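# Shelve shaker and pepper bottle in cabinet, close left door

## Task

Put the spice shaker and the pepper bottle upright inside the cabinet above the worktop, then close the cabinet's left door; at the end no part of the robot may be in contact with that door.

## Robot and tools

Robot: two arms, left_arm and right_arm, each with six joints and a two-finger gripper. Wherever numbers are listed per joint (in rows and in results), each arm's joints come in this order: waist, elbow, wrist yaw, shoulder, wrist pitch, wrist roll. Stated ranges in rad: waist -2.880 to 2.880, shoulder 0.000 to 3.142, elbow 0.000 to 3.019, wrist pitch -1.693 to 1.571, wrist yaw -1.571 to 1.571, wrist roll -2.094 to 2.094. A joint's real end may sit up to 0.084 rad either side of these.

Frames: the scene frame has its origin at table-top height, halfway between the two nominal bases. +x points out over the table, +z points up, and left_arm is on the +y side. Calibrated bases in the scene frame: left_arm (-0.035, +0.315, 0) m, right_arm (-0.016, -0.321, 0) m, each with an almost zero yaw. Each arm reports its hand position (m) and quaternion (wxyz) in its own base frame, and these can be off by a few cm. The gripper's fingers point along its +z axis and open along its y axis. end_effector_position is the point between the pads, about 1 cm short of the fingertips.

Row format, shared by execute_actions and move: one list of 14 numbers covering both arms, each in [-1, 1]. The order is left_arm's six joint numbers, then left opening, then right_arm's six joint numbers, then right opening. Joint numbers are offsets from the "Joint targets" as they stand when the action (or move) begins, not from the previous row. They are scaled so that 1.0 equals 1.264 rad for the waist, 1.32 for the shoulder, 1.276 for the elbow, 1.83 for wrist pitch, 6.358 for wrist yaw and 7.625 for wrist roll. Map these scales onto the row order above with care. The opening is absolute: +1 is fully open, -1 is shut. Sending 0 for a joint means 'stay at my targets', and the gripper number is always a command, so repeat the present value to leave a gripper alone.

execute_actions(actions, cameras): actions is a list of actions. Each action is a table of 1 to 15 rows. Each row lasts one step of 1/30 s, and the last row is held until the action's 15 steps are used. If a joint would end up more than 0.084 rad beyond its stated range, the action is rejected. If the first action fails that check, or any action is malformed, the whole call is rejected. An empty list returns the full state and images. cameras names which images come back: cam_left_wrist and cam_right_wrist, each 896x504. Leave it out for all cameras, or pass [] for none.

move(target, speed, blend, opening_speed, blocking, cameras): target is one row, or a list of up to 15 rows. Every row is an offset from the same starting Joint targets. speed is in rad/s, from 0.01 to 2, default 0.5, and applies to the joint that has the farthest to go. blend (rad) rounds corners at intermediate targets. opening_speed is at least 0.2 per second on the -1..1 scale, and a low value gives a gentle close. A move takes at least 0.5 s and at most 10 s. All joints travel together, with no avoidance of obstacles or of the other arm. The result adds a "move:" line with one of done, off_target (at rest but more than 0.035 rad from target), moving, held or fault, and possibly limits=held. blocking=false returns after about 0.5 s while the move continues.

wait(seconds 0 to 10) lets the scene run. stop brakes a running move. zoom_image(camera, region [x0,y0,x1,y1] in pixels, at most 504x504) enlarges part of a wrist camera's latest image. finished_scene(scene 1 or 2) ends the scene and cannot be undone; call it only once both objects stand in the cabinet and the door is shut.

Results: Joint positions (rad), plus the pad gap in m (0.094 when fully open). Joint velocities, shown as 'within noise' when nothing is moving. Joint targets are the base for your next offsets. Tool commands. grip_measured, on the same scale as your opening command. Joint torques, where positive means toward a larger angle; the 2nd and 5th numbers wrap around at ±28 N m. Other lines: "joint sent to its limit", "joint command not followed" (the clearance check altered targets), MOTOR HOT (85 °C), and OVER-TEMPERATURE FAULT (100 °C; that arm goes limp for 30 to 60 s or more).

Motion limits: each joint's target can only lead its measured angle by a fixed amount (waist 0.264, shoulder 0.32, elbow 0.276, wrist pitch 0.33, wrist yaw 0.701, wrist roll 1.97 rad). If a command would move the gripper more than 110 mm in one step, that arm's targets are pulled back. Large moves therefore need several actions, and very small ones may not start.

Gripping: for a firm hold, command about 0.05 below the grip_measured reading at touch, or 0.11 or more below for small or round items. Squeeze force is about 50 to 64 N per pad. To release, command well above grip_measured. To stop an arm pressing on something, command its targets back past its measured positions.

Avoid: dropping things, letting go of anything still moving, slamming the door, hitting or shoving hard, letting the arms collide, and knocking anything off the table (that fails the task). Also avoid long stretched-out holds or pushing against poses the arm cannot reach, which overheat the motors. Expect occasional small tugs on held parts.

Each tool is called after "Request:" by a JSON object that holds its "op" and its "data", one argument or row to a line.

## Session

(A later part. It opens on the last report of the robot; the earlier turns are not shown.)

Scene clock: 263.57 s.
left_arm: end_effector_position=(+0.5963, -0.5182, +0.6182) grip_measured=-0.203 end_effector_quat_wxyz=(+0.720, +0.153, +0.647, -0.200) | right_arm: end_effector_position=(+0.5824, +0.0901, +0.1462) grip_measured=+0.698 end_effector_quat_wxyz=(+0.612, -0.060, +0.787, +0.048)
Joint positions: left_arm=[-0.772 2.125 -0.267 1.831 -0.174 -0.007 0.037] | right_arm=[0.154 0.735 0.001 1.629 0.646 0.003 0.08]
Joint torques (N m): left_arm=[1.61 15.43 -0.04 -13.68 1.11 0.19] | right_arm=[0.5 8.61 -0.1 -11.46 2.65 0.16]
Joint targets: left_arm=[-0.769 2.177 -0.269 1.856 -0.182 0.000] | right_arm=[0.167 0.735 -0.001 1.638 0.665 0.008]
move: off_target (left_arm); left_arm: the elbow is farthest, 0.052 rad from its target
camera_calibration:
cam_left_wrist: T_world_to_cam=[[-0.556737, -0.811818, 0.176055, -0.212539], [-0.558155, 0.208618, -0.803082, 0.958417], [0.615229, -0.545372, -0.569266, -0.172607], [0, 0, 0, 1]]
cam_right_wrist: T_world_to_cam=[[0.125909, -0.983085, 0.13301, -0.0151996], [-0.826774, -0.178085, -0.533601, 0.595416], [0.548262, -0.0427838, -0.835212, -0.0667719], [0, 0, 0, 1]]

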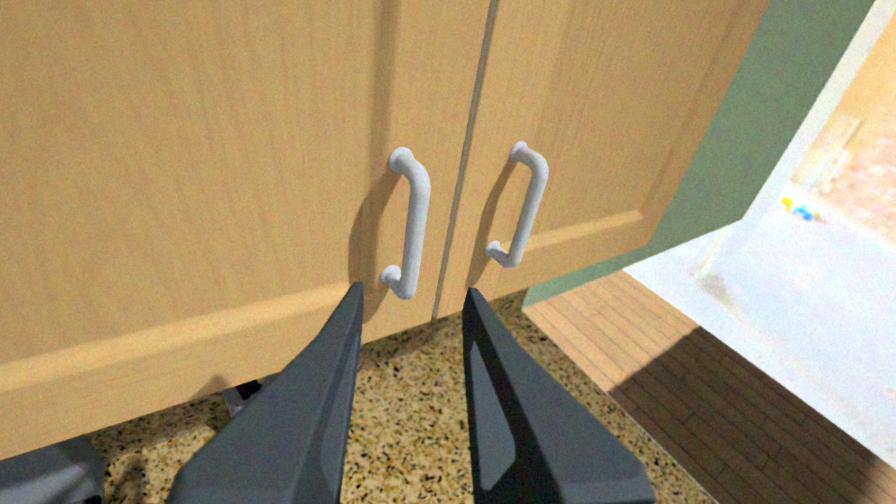

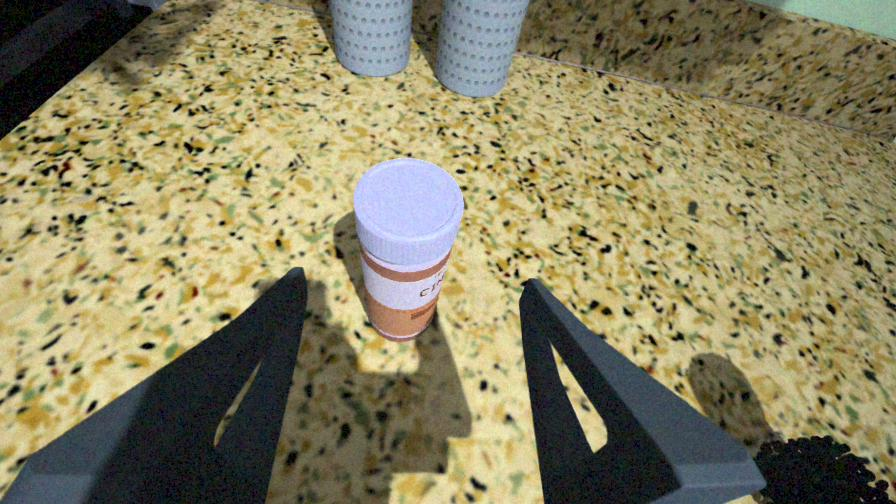

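Request:
{"op": "move", "data": {
  "target": [
    [0.0269,0.3895,0.0042,0.2538,-0.1022,0,-0.2,0,0.1528,0,0.2758,0.2158,0,0.7],
    [0.0269,0.3895,0.0042,0.2538,-0.1022,0,-0.9,0,0.1528,0,0.2758,0.2158,0,-0.2]
  ],
  "speed": 0.4,
  "opening_speed": 0.6
}}

Scene clock: 267.67 s.
left_arm: end_effector_position=(+0.6671, -0.5575, +0.6061) grip_measured=-0.792 end_effector_quat_wxyz=(+0.717, +0.158, +0.651, -0.192) | right_arm: end_effector_position=(+0.6498, +0.1014, +0.0981) grip_measured=-0.110 end_effector_quat_wxyz=(+0.687, -0.055, +0.723, +0.054)
Joint positions: left_arm=[-0.743 2.623 -0.241 2.156 -0.36 0.002 0.01] | right_arm=[0.156 0.892 0.001 1.985 1.042 0.003 0.042]
Joint torques (N m): left_arm=[1.85 14.74 0.02 -16.09 1.14 0.11] | right_arm=[0.73 10.15 -0.07 -14.86 2.44 0.11]
Joint targets: left_arm=[-0.735 2.674 -0.242 2.191 -0.369 0.000] | right_arm=[0.167 0.930 0.000 2.002 1.059 0.008]
move: off_target (left_arm, right_arm); target 2's new numbers were sent with left_arm's elbow 0.051 rad from that target; left_arm: the elbow is farthest, 0.051 rad from its target; right_arm: the elbow is farthest, 0.038 rad from its target
camera_calibration:
cam_left_wrist: T_world_to_cam=[[-0.55212, -0.817685, 0.162958, -0.201327], [-0.562165, 0.220747, -0.79702, 1.00219], [0.615739, -0.53166, -0.581553, -0.229667], [0, 0, 0, 1]]
cam_right_wrist: T_world_to_cam=[[0.101753, -0.986906, 0.12515, 0.010633], [-0.706847, -0.160248, -0.688977, 0.563005], [0.70001, -0.0183559, -0.713897, -0.256403], [0, 0, 0, 1]]

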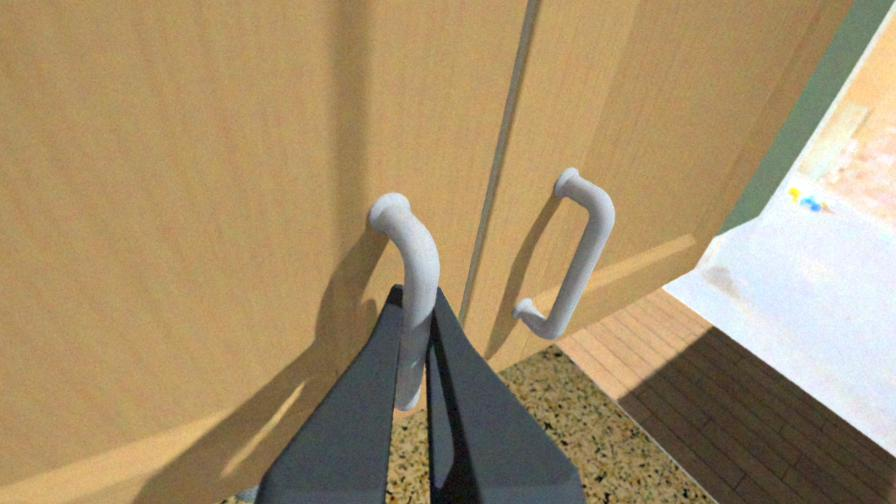

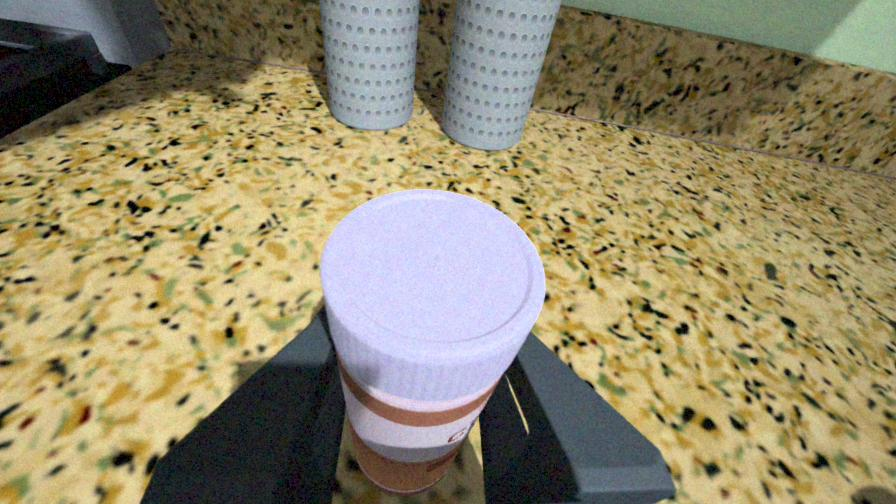

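Request:
{"op": "move", "data": {
  "target": [0,-0.0478,0,-0.0402,0.0126,0,-0.9,0,-0.1183,0,-0.2129,-0.0923,0,-0.2],
  "speed": 0.4
}}

Scene clock: 269.80 s.
left_arm: end_effector_position=(+0.6669, -0.5574, +0.6064) grip_measured=-0.792 end_effector_quat_wxyz=(+0.718, +0.158, +0.650, -0.192) | right_arm: end_effector_position=(+0.6098, +0.0951, +0.1615) grip_measured=-0.112 end_effector_quat_wxyz=(+0.680, -0.056, +0.729, +0.054)
Joint positions: left_arm=[-0.743 2.623 -0.241 2.156 -0.36 0.002 0.01] | right_arm=[0.156 0.78 0.001 1.743 0.894 0.003 0.042]
Joint torques (N m): left_arm=[1.85 9.35 0 -19.78 2.03 0.11] | right_arm=[1.03 7.9 -0.1 -14.8 1.78 0.16]
Joint targets: left_arm=[-0.735 2.613 -0.242 2.138 -0.346 0.000] | right_arm=[0.167 0.779 0.000 1.721 0.890 0.008]
move: done
camera_calibration:
cam_left_wrist: T_world_to_cam=[[-0.552166, -0.817643, 0.163014, -0.201333], [-0.561941, 0.220542, -0.797235, 1.00221], [0.615902, -0.53181, -0.581242, -0.229712], [0, 0, 0, 1]]
cam_right_wrist: T_world_to_cam=[[0.103978, -0.986557, 0.12607, -0.000955107], [-0.718935, -0.162144, -0.675901, 0.582798], [0.687256, -0.0203569, -0.72613, -0.17336], [0, 0, 0, 1]]

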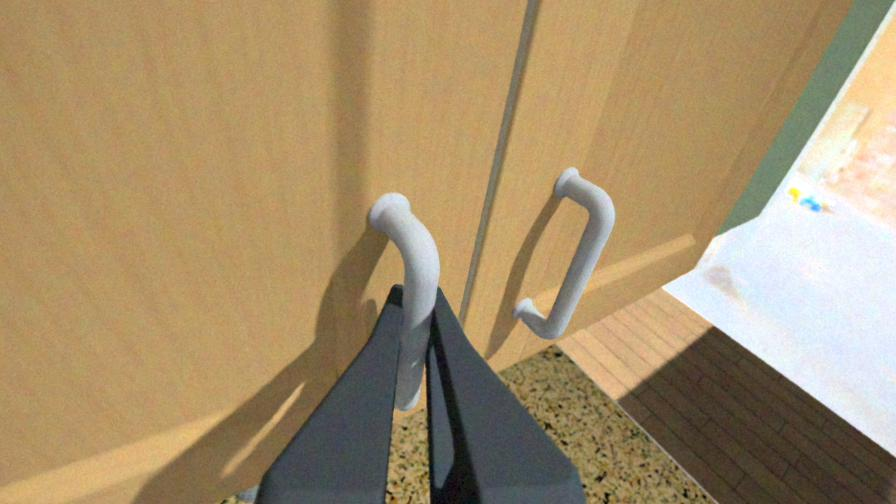

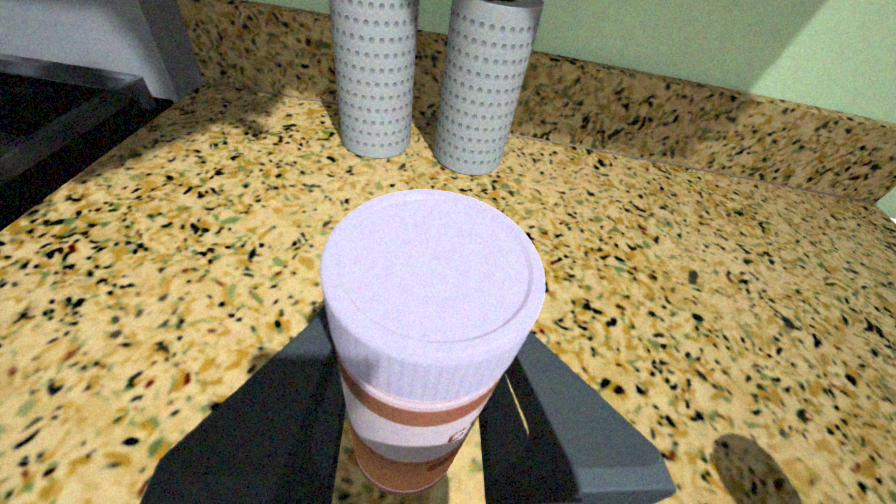

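Request:
{"op": "move", "data": {
  "target": [
    [-0.0293,-0.4114,0.0143,-0.2470,0.1115,-0.0013,-0.9,0.1195,-0.1379,0,-0.4568,-0.2328,0,-0.2],
    [-0.0190,-0.6560,0.0338,-0.4250,0.1530,-0.0020,-0.9,0.1195,-0.1379,0,-0.4568,-0.2328,0,-0.2],
    [0.0340,-0.8252,0.0613,-0.5735,0.1634,-0.0039,-0.9,0.1195,-0.1379,0,-0.4568,-0.2328,0,-0.2],
    [0.1353,-0.9373,0.0994,-0.6955,0.1481,-0.0072,-0.9,0.1195,-0.1379,0,-0.4568,-0.2328,0,-0.2],
    [0.2373,-0.9757,0.1318,-0.7500,0.1344,-0.0092,-0.9,0.1195,0.0839,0,-0.5462,-0.4082,0,-0.2],
    [0.2991,-0.9828,0.1500,-0.7636,0.1290,-0.0105,-0.4,0.1195,0.6121,0,-0.4485,-0.7169,0,-0.2],
    [0.3774,-0.9992,0.1658,-0.8318,0.0869,0,-0.4,0.1195,0.8715,0,-0.1598,-0.6814,0,-0.2]
  ],
  "speed": [0.45,0.45,0.45,0.45,0.5,0.7,0.5],
  "blend": [0.04,0.04,0.04,0.03,0.03,0,0],
  "opening_speed": 1.2
}}

Scene clock: 279.57 s.
left_arm: end_effector_position=(+0.3981, -0.2381, +0.6309) grip_measured=-0.403 end_effector_quat_wxyz=(+0.647, +0.371, +0.565, -0.353) | right_arm: end_effector_position=(+0.6444, +0.2016, +0.6145) grip_measured=-0.112 end_effector_quat_wxyz=(+0.676, -0.109, +0.722, +0.104)
Joint positions: left_arm=[-0.266 1.351 0.81 1.047 -0.177 -0.009 0.028] | right_arm=[0.304 1.823 0.001 1.509 -0.379 0.003 0.042]
Joint torques (N m): left_arm=[1.96 9.52 0.02 -4.95 0.92 0.2] | right_arm=[1.08 18.03 -0.13 -13.51 2.82 0.18]
Joint targets: left_arm=[-0.257 1.338 0.812 1.040 -0.187 0.000] | right_arm=[0.318 1.891 0.000 1.510 -0.357 0.008]
move: off_target (right_arm); right_arm: the elbow is farthest, 0.068 rad from its target
camera_calibration:
cam_left_wrist: T_world_to_cam=[[-0.915616, -0.397637, 0.0594299, 0.217354], [-0.286219, 0.54085, -0.790924, 0.762737], [0.282358, -0.741192, -0.609022, 0.220386], [0, 0, 0, 1]]
cam_right_wrist: T_world_to_cam=[[0.248285, -0.960471, 0.125897, -0.0547582], [-0.684842, -0.265961, -0.678422, 0.931619], [0.685088, 0.0822228, -0.723805, 0.113292], [0, 0, 0, 1]]

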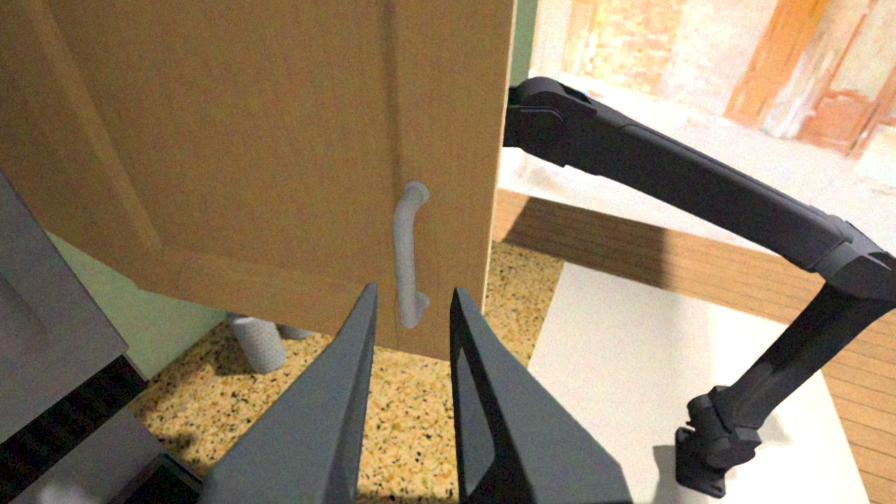

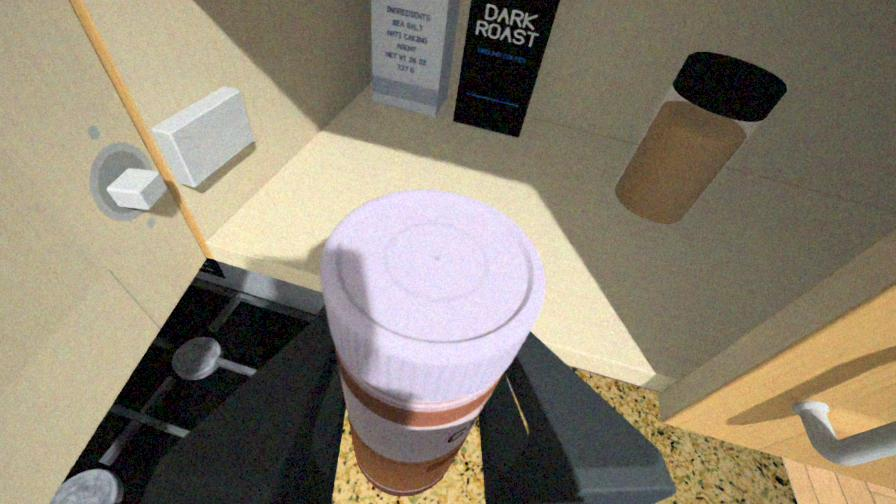

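Request:
{"op": "move", "data": {
  "target": [
    [0.1392,-0.0298,0.0398,0.0894,0.0410,0,-0.9,0,0.4224,0,0.3189,-0.0776,0,-0.2],
    [0.1392,-0.0298,0.0398,0.0894,0.0410,0,-0.9,0,0.2735,0,0.2746,-0.0186,0,0.7],
    [0.1392,-0.0298,0.0398,0.0894,0.0410,0,-0.9,0,-0.0549,0,-0.0182,-0.0022,0,0.7]
  ],
  "speed": [0.5,0.18,0.5],
  "blend": [0.02,0,0],
  "opening_speed": 0.8
}}

Scene clock: 286.13 s.
left_arm: end_effector_position=(+0.4452, -0.1909, +0.5743) grip_measured=-0.897 end_effector_quat_wxyz=(+0.605, +0.390, +0.581, -0.380) | right_arm: end_effector_position=(+0.6356, +0.2031, +0.6256) grip_measured=+0.697 end_effector_quat_wxyz=(+0.682, -0.111, +0.715, +0.107)
Joint positions: left_arm=[-0.089 1.311 1.063 1.142 -0.125 -0.009 0.005] | right_arm=[0.31 1.824 -0.001 1.493 -0.377 0.001 0.08]
Joint torques (N m): left_arm=[1.73 9.85 0.04 -4.95 1.72 0.22] | right_arm=[0.67 11.81 -0.02 -14.51 2.65 0.18]
Joint targets: left_arm=[-0.082 1.300 1.065 1.158 -0.112 0.000] | right_arm=[0.318 1.821 -0.001 1.486 -0.361 0.008]
move: done
camera_calibration:
cam_left_wrist: T_world_to_cam=[[-0.936157, -0.331502, 0.117119, 0.271285], [-0.302687, 0.590462, -0.748154, 0.698171], [0.17886, -0.73584, -0.653106, 0.279982], [0, 0, 0, 1]]
cam_right_wrist: T_world_to_cam=[[0.252699, -0.959252, 0.126406, -0.0559477], [-0.670727, -0.267835, -0.691657, 0.93327], [0.69733, 0.0899972, -0.711078, 0.10985], [0, 0, 0, 1]]

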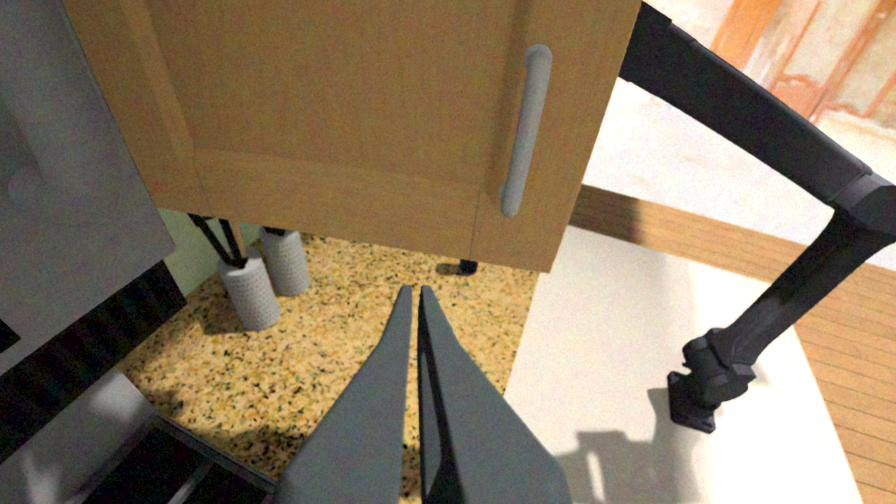

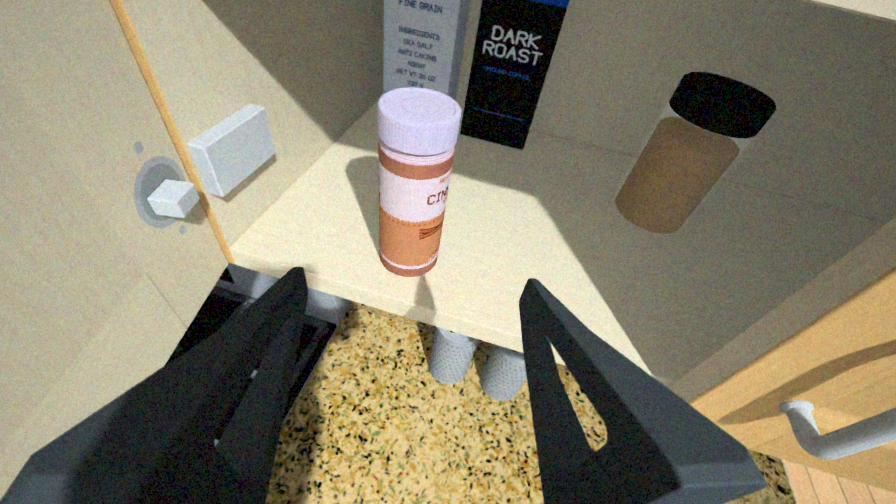

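Request:
{"op": "move", "data": {
  "target": [
    [0,0,0,0,0,0,-0.9,0,-0.2633,0,-0.2871,-0.0333,0,0.7],
    [0,0,0,0,0,0,-0.9,-0.2911,-0.7873,0,-0.3659,0.2847,0,0.7],
    [0,0,0,0,0,0,-0.9,-0.4707,-0.9812,0,0.0106,0.5803,0,0.7]
  ],
  "speed": [0.7,1.0,1.0],
  "blend": [0.08,0.15,0],
  "cameras": ["cam_right_wrist"]
}}

Scene clock: 291.47 s.
left_arm: end_effector_position=(+0.4452, -0.1909, +0.5743) grip_measured=-0.897 end_effector_quat_wxyz=(+0.605, +0.390, +0.581, -0.381) | right_arm: end_effector_position=(+0.5091, -0.1404, +0.1463) grip_measured=+0.698 end_effector_quat_wxyz=(+0.609, +0.106, +0.782, -0.082)
Joint positions: left_arm=[-0.089 1.311 1.064 1.142 -0.125 -0.009 0.005] | right_arm=[-0.268 0.566 0 1.497 0.683 0.001 0.08]
Joint torques (N m): left_arm=[1.79 9.83 0.03 -4.89 1.73 0.21] | right_arm=[-0.32 8.31 -0.03 -9 2.56 0.16]
Joint targets: left_arm=[-0.082 1.300 1.066 1.158 -0.112 0.000] | right_arm=[-0.277 0.569 0.000 1.500 0.701 0.008]
move: done
camera_calibration:
cam_right_wrist: T_world_to_cam=[[-0.287679, -0.948252, 0.134382, -0.017374], [-0.827392, 0.175403, -0.533532, 0.543714], [0.482352, -0.264673, -0.835036, -0.0340418], [0, 0, 0, 1]]
Images, in order: cam_right_wrist.

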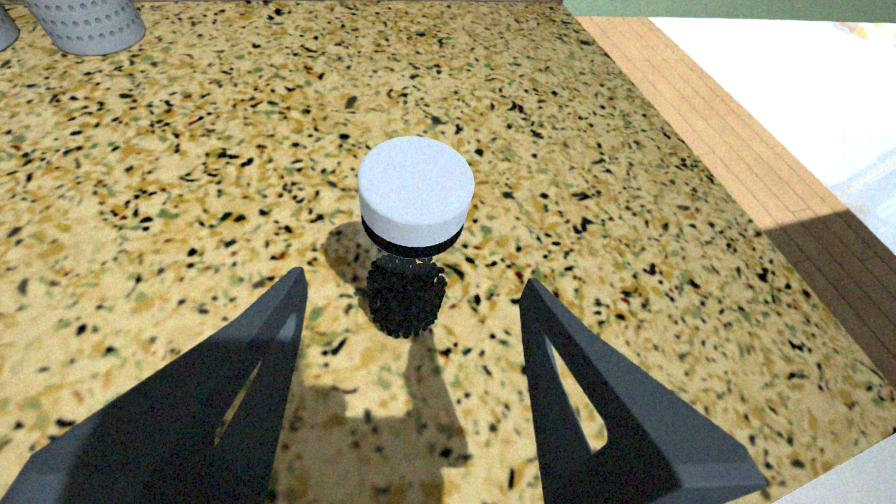

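Request:
{"op": "move", "data": {
  "target": [
    [0,0,0,0,0,0,-0.9,0,0.1301,0,0.3220,0.2530,0,-0.2],
    [0,0,0,0,0,0,-0.9,0,0.0411,0,0.0735,0.1142,0,-0.2],
    [0,0,0,0,0,0,-0.9,0.2191,0.2500,0,-0.3780,-0.3235,0,-0.2],
    [0,0,0,0,0,0,-0.9,0.3647,0.7547,0,-0.2864,-0.6137,0,-0.2]
  ],
  "speed": [0.45,0.4,0.9,0.8],
  "blend": [0,0.05,0.12,0],
  "opening_speed": 0.6,
  "cameras": ["cam_right_wrist"]
}}

Scene clock: 296.63 s.
left_arm: end_effector_position=(+0.4452, -0.1909, +0.5743) grip_measured=-0.897 end_effector_quat_wxyz=(+0.605, +0.390, +0.581, -0.381) | right_arm: end_effector_position=(+0.5159, +0.0901, +0.6083) grip_measured=+0.048 end_effector_quat_wxyz=(+0.674, -0.063, +0.733, +0.059)
Joint positions: left_arm=[-0.089 1.311 1.064 1.142 -0.125 -0.009 0.005] | right_arm=[0.174 1.463 -0.001 1.122 -0.425 0.001 0.049]
Joint torques (N m): left_arm=[1.67 9.83 0.04 -5.07 1.7 0.21] | right_arm=[0.97 18.15 -0.07 -8.06 2.17 0.13]
Joint targets: left_arm=[-0.082 1.300 1.066 1.158 -0.112 0.000] | right_arm=[0.184 1.532 -0.001 1.122 -0.422 0.008]
move: off_target (right_arm); right_arm: the elbow is farthest, 0.069 rad from its target
camera_calibration:
cam_right_wrist: T_world_to_cam=[[0.124766, -0.983865, 0.128232, -0.0647722], [-0.725597, -0.178626, -0.664531, 0.814513], [0.676714, -0.0101343, -0.736176, 0.22619], [0, 0, 0, 1]]
Images, in order: cam_right_wrist.

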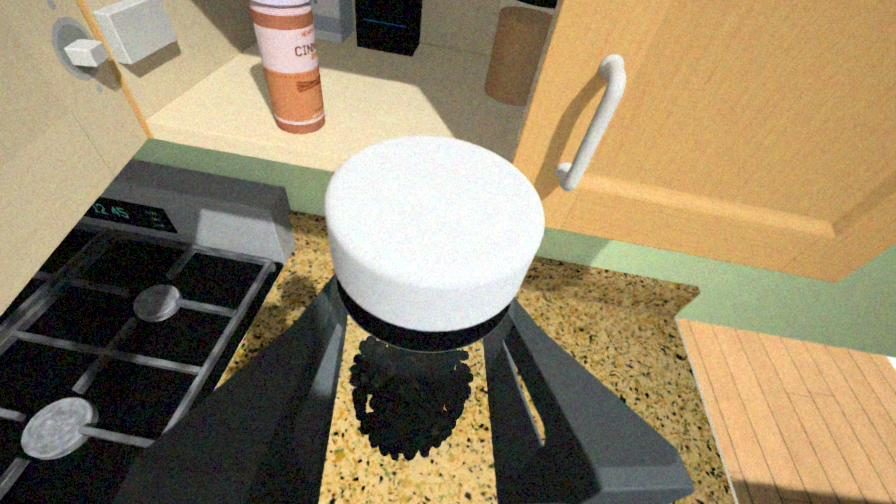

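Request:
{"op": "move", "data": {
  "target": [
    [0,0,0,0,0,0,-0.9,0,0.0682,0,0.0152,-0.0404,0,-0.2],
    [0,0,0,0,0,0,-0.9,0,0.2900,0,0.2614,-0.0077,0,-0.2],
    [0,0,0,0,0,0,-0.9,0,0.6771,0,0.5727,-0.0667,0,-0.2],
    [0,0,0,0,0,0,-0.9,0,0.5110,0,0.5227,0.0016,0,-0.2]
  ],
  "speed": [0.4,0.5,0.5,0.15],
  "blend": [0.03,0.05,0.02,0],
  "cameras": ["cam_right_wrist"]
}}

Scene clock: 301.70 s.
left_arm: end_effector_position=(+0.4452, -0.1909, +0.5743) grip_measured=-0.897 end_effector_quat_wxyz=(+0.605, +0.390, +0.581, -0.381) | right_arm: end_effector_position=(+0.7658, +0.1356, +0.6141) grip_measured=+0.048 end_effector_quat_wxyz=(+0.688, -0.064, +0.720, +0.061)
Joint positions: left_arm=[-0.089 1.311 1.064 1.142 -0.125 -0.009 0.005] | right_arm=[0.175 2.196 -0.002 1.811 -0.431 0.001 0.049]
Joint torques (N m): left_arm=[1.73 9.81 0.04 -5.13 1.72 0.2] | right_arm=[1.08 10.39 0.05 -18.49 2.36 0.15]
Joint targets: left_arm=[-0.082 1.300 1.066 1.158 -0.112 0.000] | right_arm=[0.184 2.184 -0.001 1.812 -0.419 0.007]
move: done
camera_calibration:
cam_right_wrist: T_world_to_cam=[[0.123052, -0.984232, 0.127069, -0.0498328], [-0.699732, -0.176846, -0.692171, 1.00474], [0.703728, -0.00374125, -0.71046, 0.0244449], [0, 0, 0, 1]]
Images, in order: cam_right_wrist.

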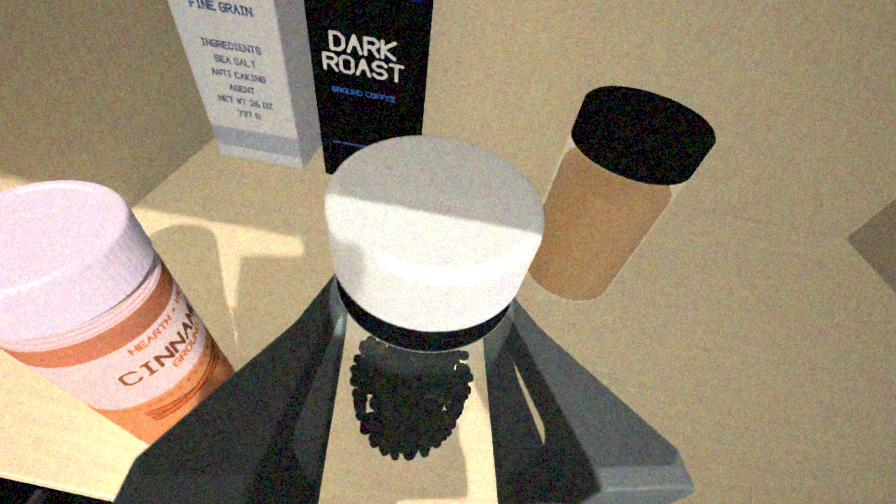

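Request:
{"op": "move", "data": {
  "target": [0,0,0,0,0,0,-0.9,0,-0.0133,0,0.0167,-0.0131,0,-0.2],
  "speed": 0.1,
  "cameras": ["cam_right_wrist"]
}}

Scene clock: 302.83 s.
left_arm: end_effector_position=(+0.4452, -0.1909, +0.5743) grip_measured=-0.897 end_effector_quat_wxyz=(+0.605, +0.390, +0.581, -0.381) | right_arm: end_effector_position=(+0.7660, +0.1359, +0.6108) grip_measured=+0.048 end_effector_quat_wxyz=(+0.686, -0.064, +0.722, +0.061)
Joint positions: left_arm=[-0.089 1.311 1.064 1.142 -0.125 -0.009 0.005] | right_arm=[0.176 2.188 -0.002 1.809 -0.431 0.001 0.049]
Joint torques (N m): left_arm=[1.9 9.83 0.03 -5.01 1.7 0.22] | right_arm=[0.26 9.47 0.03 -16.21 1.4 0.22]
Joint targets: left_arm=[-0.082 1.300 1.066 1.158 -0.112 0.000] | right_arm=[0.184 2.167 -0.001 1.834 -0.443 0.007]
move: done
camera_calibration:
cam_right_wrist: T_world_to_cam=[[0.124144, -0.984057, 0.127357, -0.0501383], [-0.703553, -0.177803, -0.68804, 1.00318], [0.699716, -0.00418595, -0.714409, 0.0274807], [0, 0, 0, 1]]
Images, in order: cam_right_wrist.

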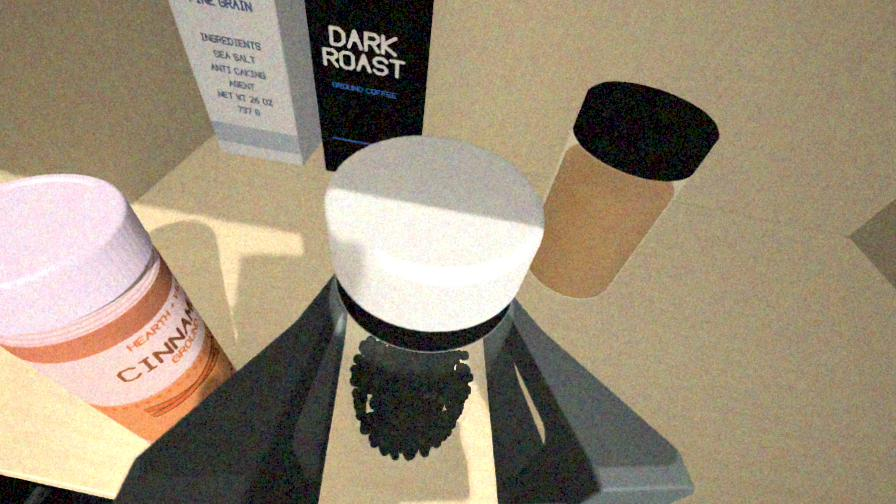

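Request:
{"op": "move", "data": {
  "target": [0,0,0,0,0,0,-0.9,0,-0.0040,0,0.0100,0,0,-0.2],
  "speed": 0.1,
  "cameras": ["cam_right_wrist"]
}}

Scene clock: 303.87 s.
left_arm: end_effector_position=(+0.4452, -0.1909, +0.5743) grip_measured=-0.897 end_effector_quat_wxyz=(+0.605, +0.390, +0.581, -0.381) | right_arm: end_effector_position=(+0.7660, +0.1359, +0.6101) grip_measured=+0.048 end_effector_quat_wxyz=(+0.685, -0.064, +0.723, +0.061)
Joint positions: left_arm=[-0.089 1.311 1.064 1.142 -0.125 -0.009 0.005] | right_arm=[0.176 2.187 -0.002 1.809 -0.431 0.001 0.049]
Joint torques (N m): left_arm=[1.9 9.84 0.04 -5.01 1.78 0.22] | right_arm=[0.79 9.26 0.05 -15.15 1.59 0.18]
Joint targets: left_arm=[-0.082 1.300 1.066 1.158 -0.112 0.000] | right_arm=[0.184 2.162 -0.001 1.847 -0.443 0.007]
move: off_target (right_arm); right_arm: the shoulder is farthest, 0.038 rad from its target
camera_calibration:
cam_right_wrist: T_world_to_cam=[[0.124288, -0.984032, 0.127414, -0.0502059], [-0.704327, -0.177941, -0.687212, 1.00286], [0.69891, -0.00432905, -0.715196, 0.0281403], [0, 0, 0, 1]]
Images, in order: cam_right_wrist.

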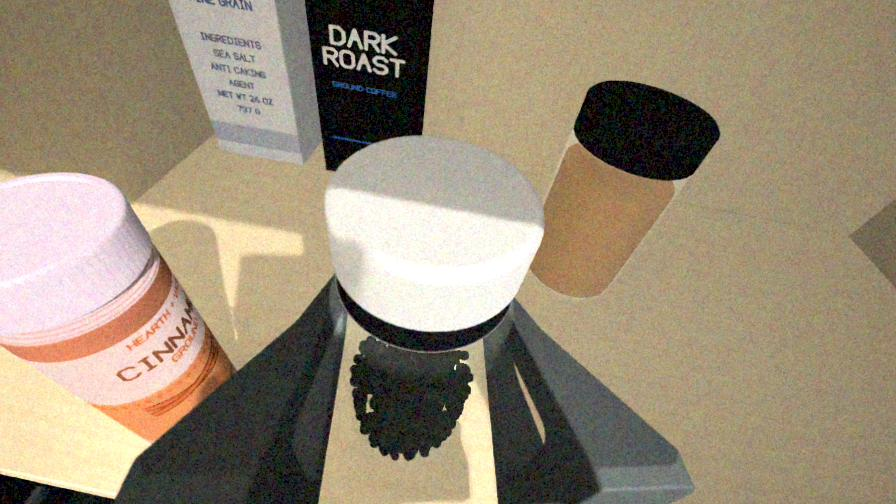

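Request:
{"op": "move", "data": {
  "target": [
    [0,0,0,0,0,0,-0.9,0,0.0172,0,-0.0242,0,0,0.7],
    [0,0,0,0,0,0,-0.9,0,-0.2602,0,-0.3008,-0.0049,0,0.7]
  ],
  "speed": [0.1,0.4],
  "blend": [0,0],
  "opening_speed": 0.6,
  "cameras": ["cam_right_wrist"]
}}

Scene clock: 309.37 s.
left_arm: end_effector_position=(+0.4452, -0.1909, +0.5743) grip_measured=-0.897 end_effector_quat_wxyz=(+0.605, +0.390, +0.581, -0.381) | right_arm: end_effector_position=(+0.6364, +0.1129, +0.6383) grip_measured=+0.697 end_effector_quat_wxyz=(+0.680, -0.065, +0.728, +0.061)
Joint positions: left_arm=[-0.089 1.311 1.064 1.142 -0.125 -0.009 0.005] | right_arm=[0.176 1.832 -0.002 1.455 -0.445 0.001 0.08]
Joint torques (N m): left_arm=[1.79 9.8 0.04 -4.95 1.73 0.22] | right_arm=[0.91 11.47 0.04 -12.51 1.66 0.16]
Joint targets: left_arm=[-0.082 1.300 1.066 1.158 -0.112 0.000] | right_arm=[0.184 1.830 -0.001 1.450 -0.452 0.007]
move: done
camera_calibration:
cam_right_wrist: T_world_to_cam=[[0.126159, -0.983699, 0.12814, -0.0620341], [-0.714315, -0.179715, -0.676356, 0.926453], [0.688359, -0.00620368, -0.725343, 0.152137], [0, 0, 0, 1]]
Images, in order: cam_right_wrist.

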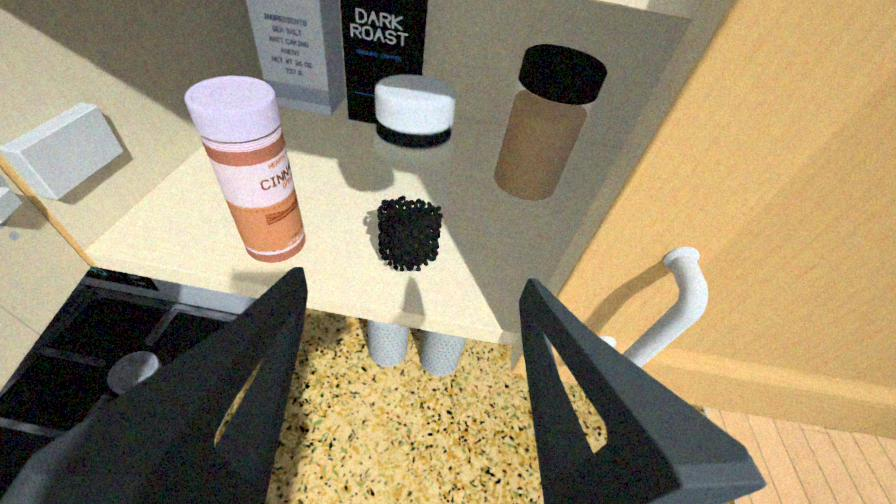

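Request:
{"op": "move", "data": {
  "target": [
    [0,0,0,0,0,0,-0.9,0,-0.2218,0,-0.2462,-0.0240,0,0.7],
    [-0.2775,0.1538,-0.0641,0.1534,0.0084,0,-0.9,-0.3829,-0.6505,0,-0.4242,0.1650,0,0.7],
    [-0.3618,0.2429,-0.1001,0.2389,0.0078,0,-0.9,-0.3829,-0.6505,0,-0.4242,0.1650,0,0.7],
    [-0.4109,0.3729,-0.1291,0.3492,-0.0032,0,-0.9,-0.3829,-0.6505,0,-0.4242,0.1650,0,0.7],
    [-0.4265,0.5439,-0.1486,0.478,-0.0301,0,-0.9,-0.3829,-0.6505,0,-0.4242,0.1650,0,0.7],
    [-0.4202,0.7555,-0.1641,0.6238,-0.0806,0,-0.9,-0.3829,-0.6505,0,-0.4242,0.1650,0,0.7],
    [-0.4107,0.8063,-0.1621,0.6552,-0.0934,0,-0.9,-0.3829,-0.6505,0,-0.4242,0.1650,0,0.7],
    [-0.4217,0.4975,-0.1483,0.4438,-0.0207,0,-0.9,-0.3829,-0.6505,0,-0.4242,0.1650,0,0.7],
    [-0.1734,-0.0785,-0.0888,-0.044,0.0066,0,-0.9,-0.3829,-0.6505,0,-0.4242,0.1650,0,0.7]
  ],
  "speed": [0.6,0.9,0.4,0.4,0.4,0.25,0.15,0.4,0.8],
  "blend": [0.05,0.03,0.03,0.03,0.03,0.02,0,0.05,0]
}}

Scene clock: 316.97 s.
left_arm: end_effector_position=(+0.4667, -0.2343, +0.5411) grip_measured=-0.897 end_effector_quat_wxyz=(+0.649, +0.275, +0.652, -0.279) | right_arm: end_effector_position=(+0.4447, -0.1338, +0.4942) grip_measured=+0.698 end_effector_quat_wxyz=(+0.678, +0.106, +0.721, -0.099)
Joint positions: left_arm=[-0.306 1.213 0.499 1.101 -0.113 -0.007 0.005] | right_arm=[-0.291 1.004 -0.001 0.898 -0.168 0.001 0.08]
Joint torques (N m): left_arm=[1.67 10.03 0.06 -5.71 2.03 0.19] | right_arm=[-0.97 11.74 -0.03 -5.77 2.67 0.19]
Joint targets: left_arm=[-0.301 1.200 0.501 1.100 -0.100 0.000] | right_arm=[-0.300 1.000 -0.001 0.890 -0.150 0.007]
move: done
camera_calibration:
cam_left_wrist: T_world_to_cam=[[-0.761897, -0.628658, 0.15589, 0.108947], [-0.517064, 0.4454, -0.730933, 0.762145], [0.390073, -0.637501, -0.664406, 0.153098], [0, 0, 0, 1]]
cam_right_wrist: T_world_to_cam=[[-0.332321, -0.934452, 0.127915, -0.0514769], [-0.714551, 0.16092, -0.680824, 0.695592], [0.615613, -0.317654, -0.721191, 0.166696], [0, 0, 0, 1]]

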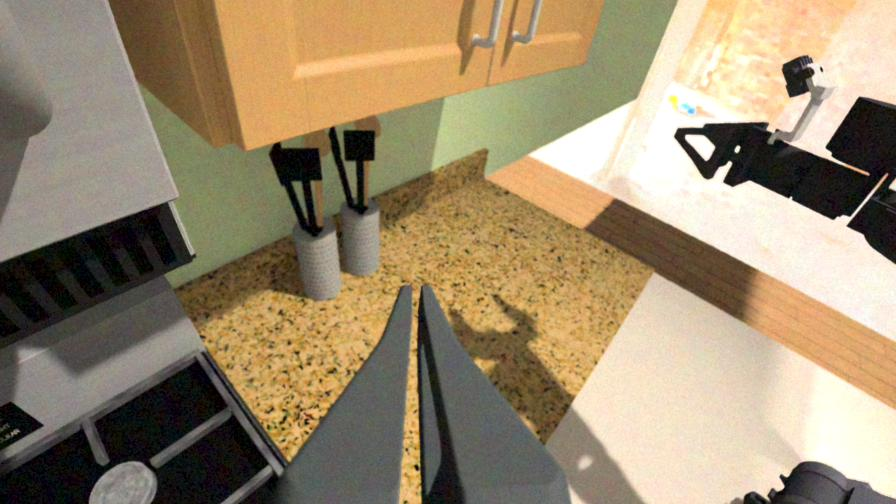

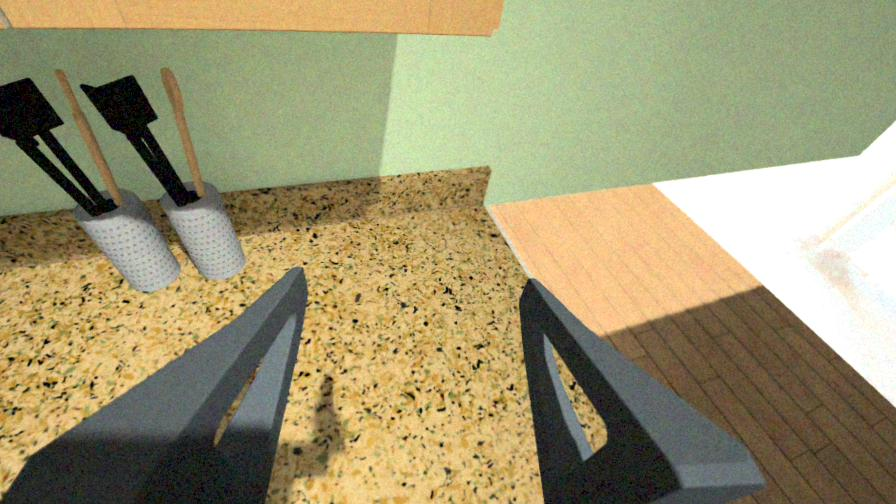

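Request:
{"op": "move", "data": {
  "target": [-0.2484,0.5760,-0.0595,0.4879,-0.0273,0,-0.9,0,0,0,0,0,0,0.7],
  "speed": 0.6,
  "cameras": ["cam_left_wrist"]
}}

Scene clock: 321.37 s.
left_arm: end_effector_position=(+0.6150, -0.4620, +0.5577) grip_measured=-0.897 end_effector_quat_wxyz=(+0.664, +0.252, +0.655, -0.259) | right_arm: end_effector_position=(+0.4447, -0.1338, +0.4942) grip_measured=+0.698 end_effector_quat_wxyz=(+0.678, +0.106, +0.721, -0.099)
Joint positions: left_arm=[-0.616 1.882 0.124 1.725 -0.142 -0.007 0.005] | right_arm=[-0.291 1.004 -0.001 0.898 -0.168 0.001 0.08]
Joint torques (N m): left_arm=[1.08 15.83 -0.06 -12.98 1.21 0.21] | right_arm=[-1.2 11.75 0.01 -5.25 2.55 0.12]
Joint targets: left_arm=[-0.615 1.935 0.123 1.744 -0.150 0.000] | right_arm=[-0.300 1.000 -0.001 0.890 -0.150 0.007]
move: off_target (left_arm); left_arm: the elbow is farthest, 0.053 rad from its target
camera_calibration:
cam_left_wrist: T_world_to_cam=[[-0.721699, -0.675302, 0.152047, 0.0321096], [-0.534576, 0.404195, -0.742196, 0.950471], [0.43975, -0.616922, -0.652707, -0.0664662], [0, 0, 0, 1]]
Images, in order: cam_left_wrist.

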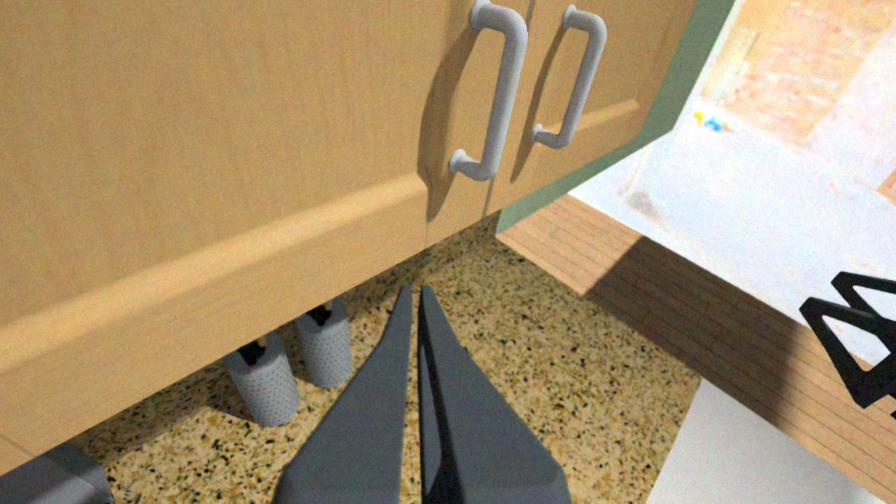

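Request:
{"op": "finished_scene", "data": {
  "scene": 1
}}

The scene is finished: the task was done.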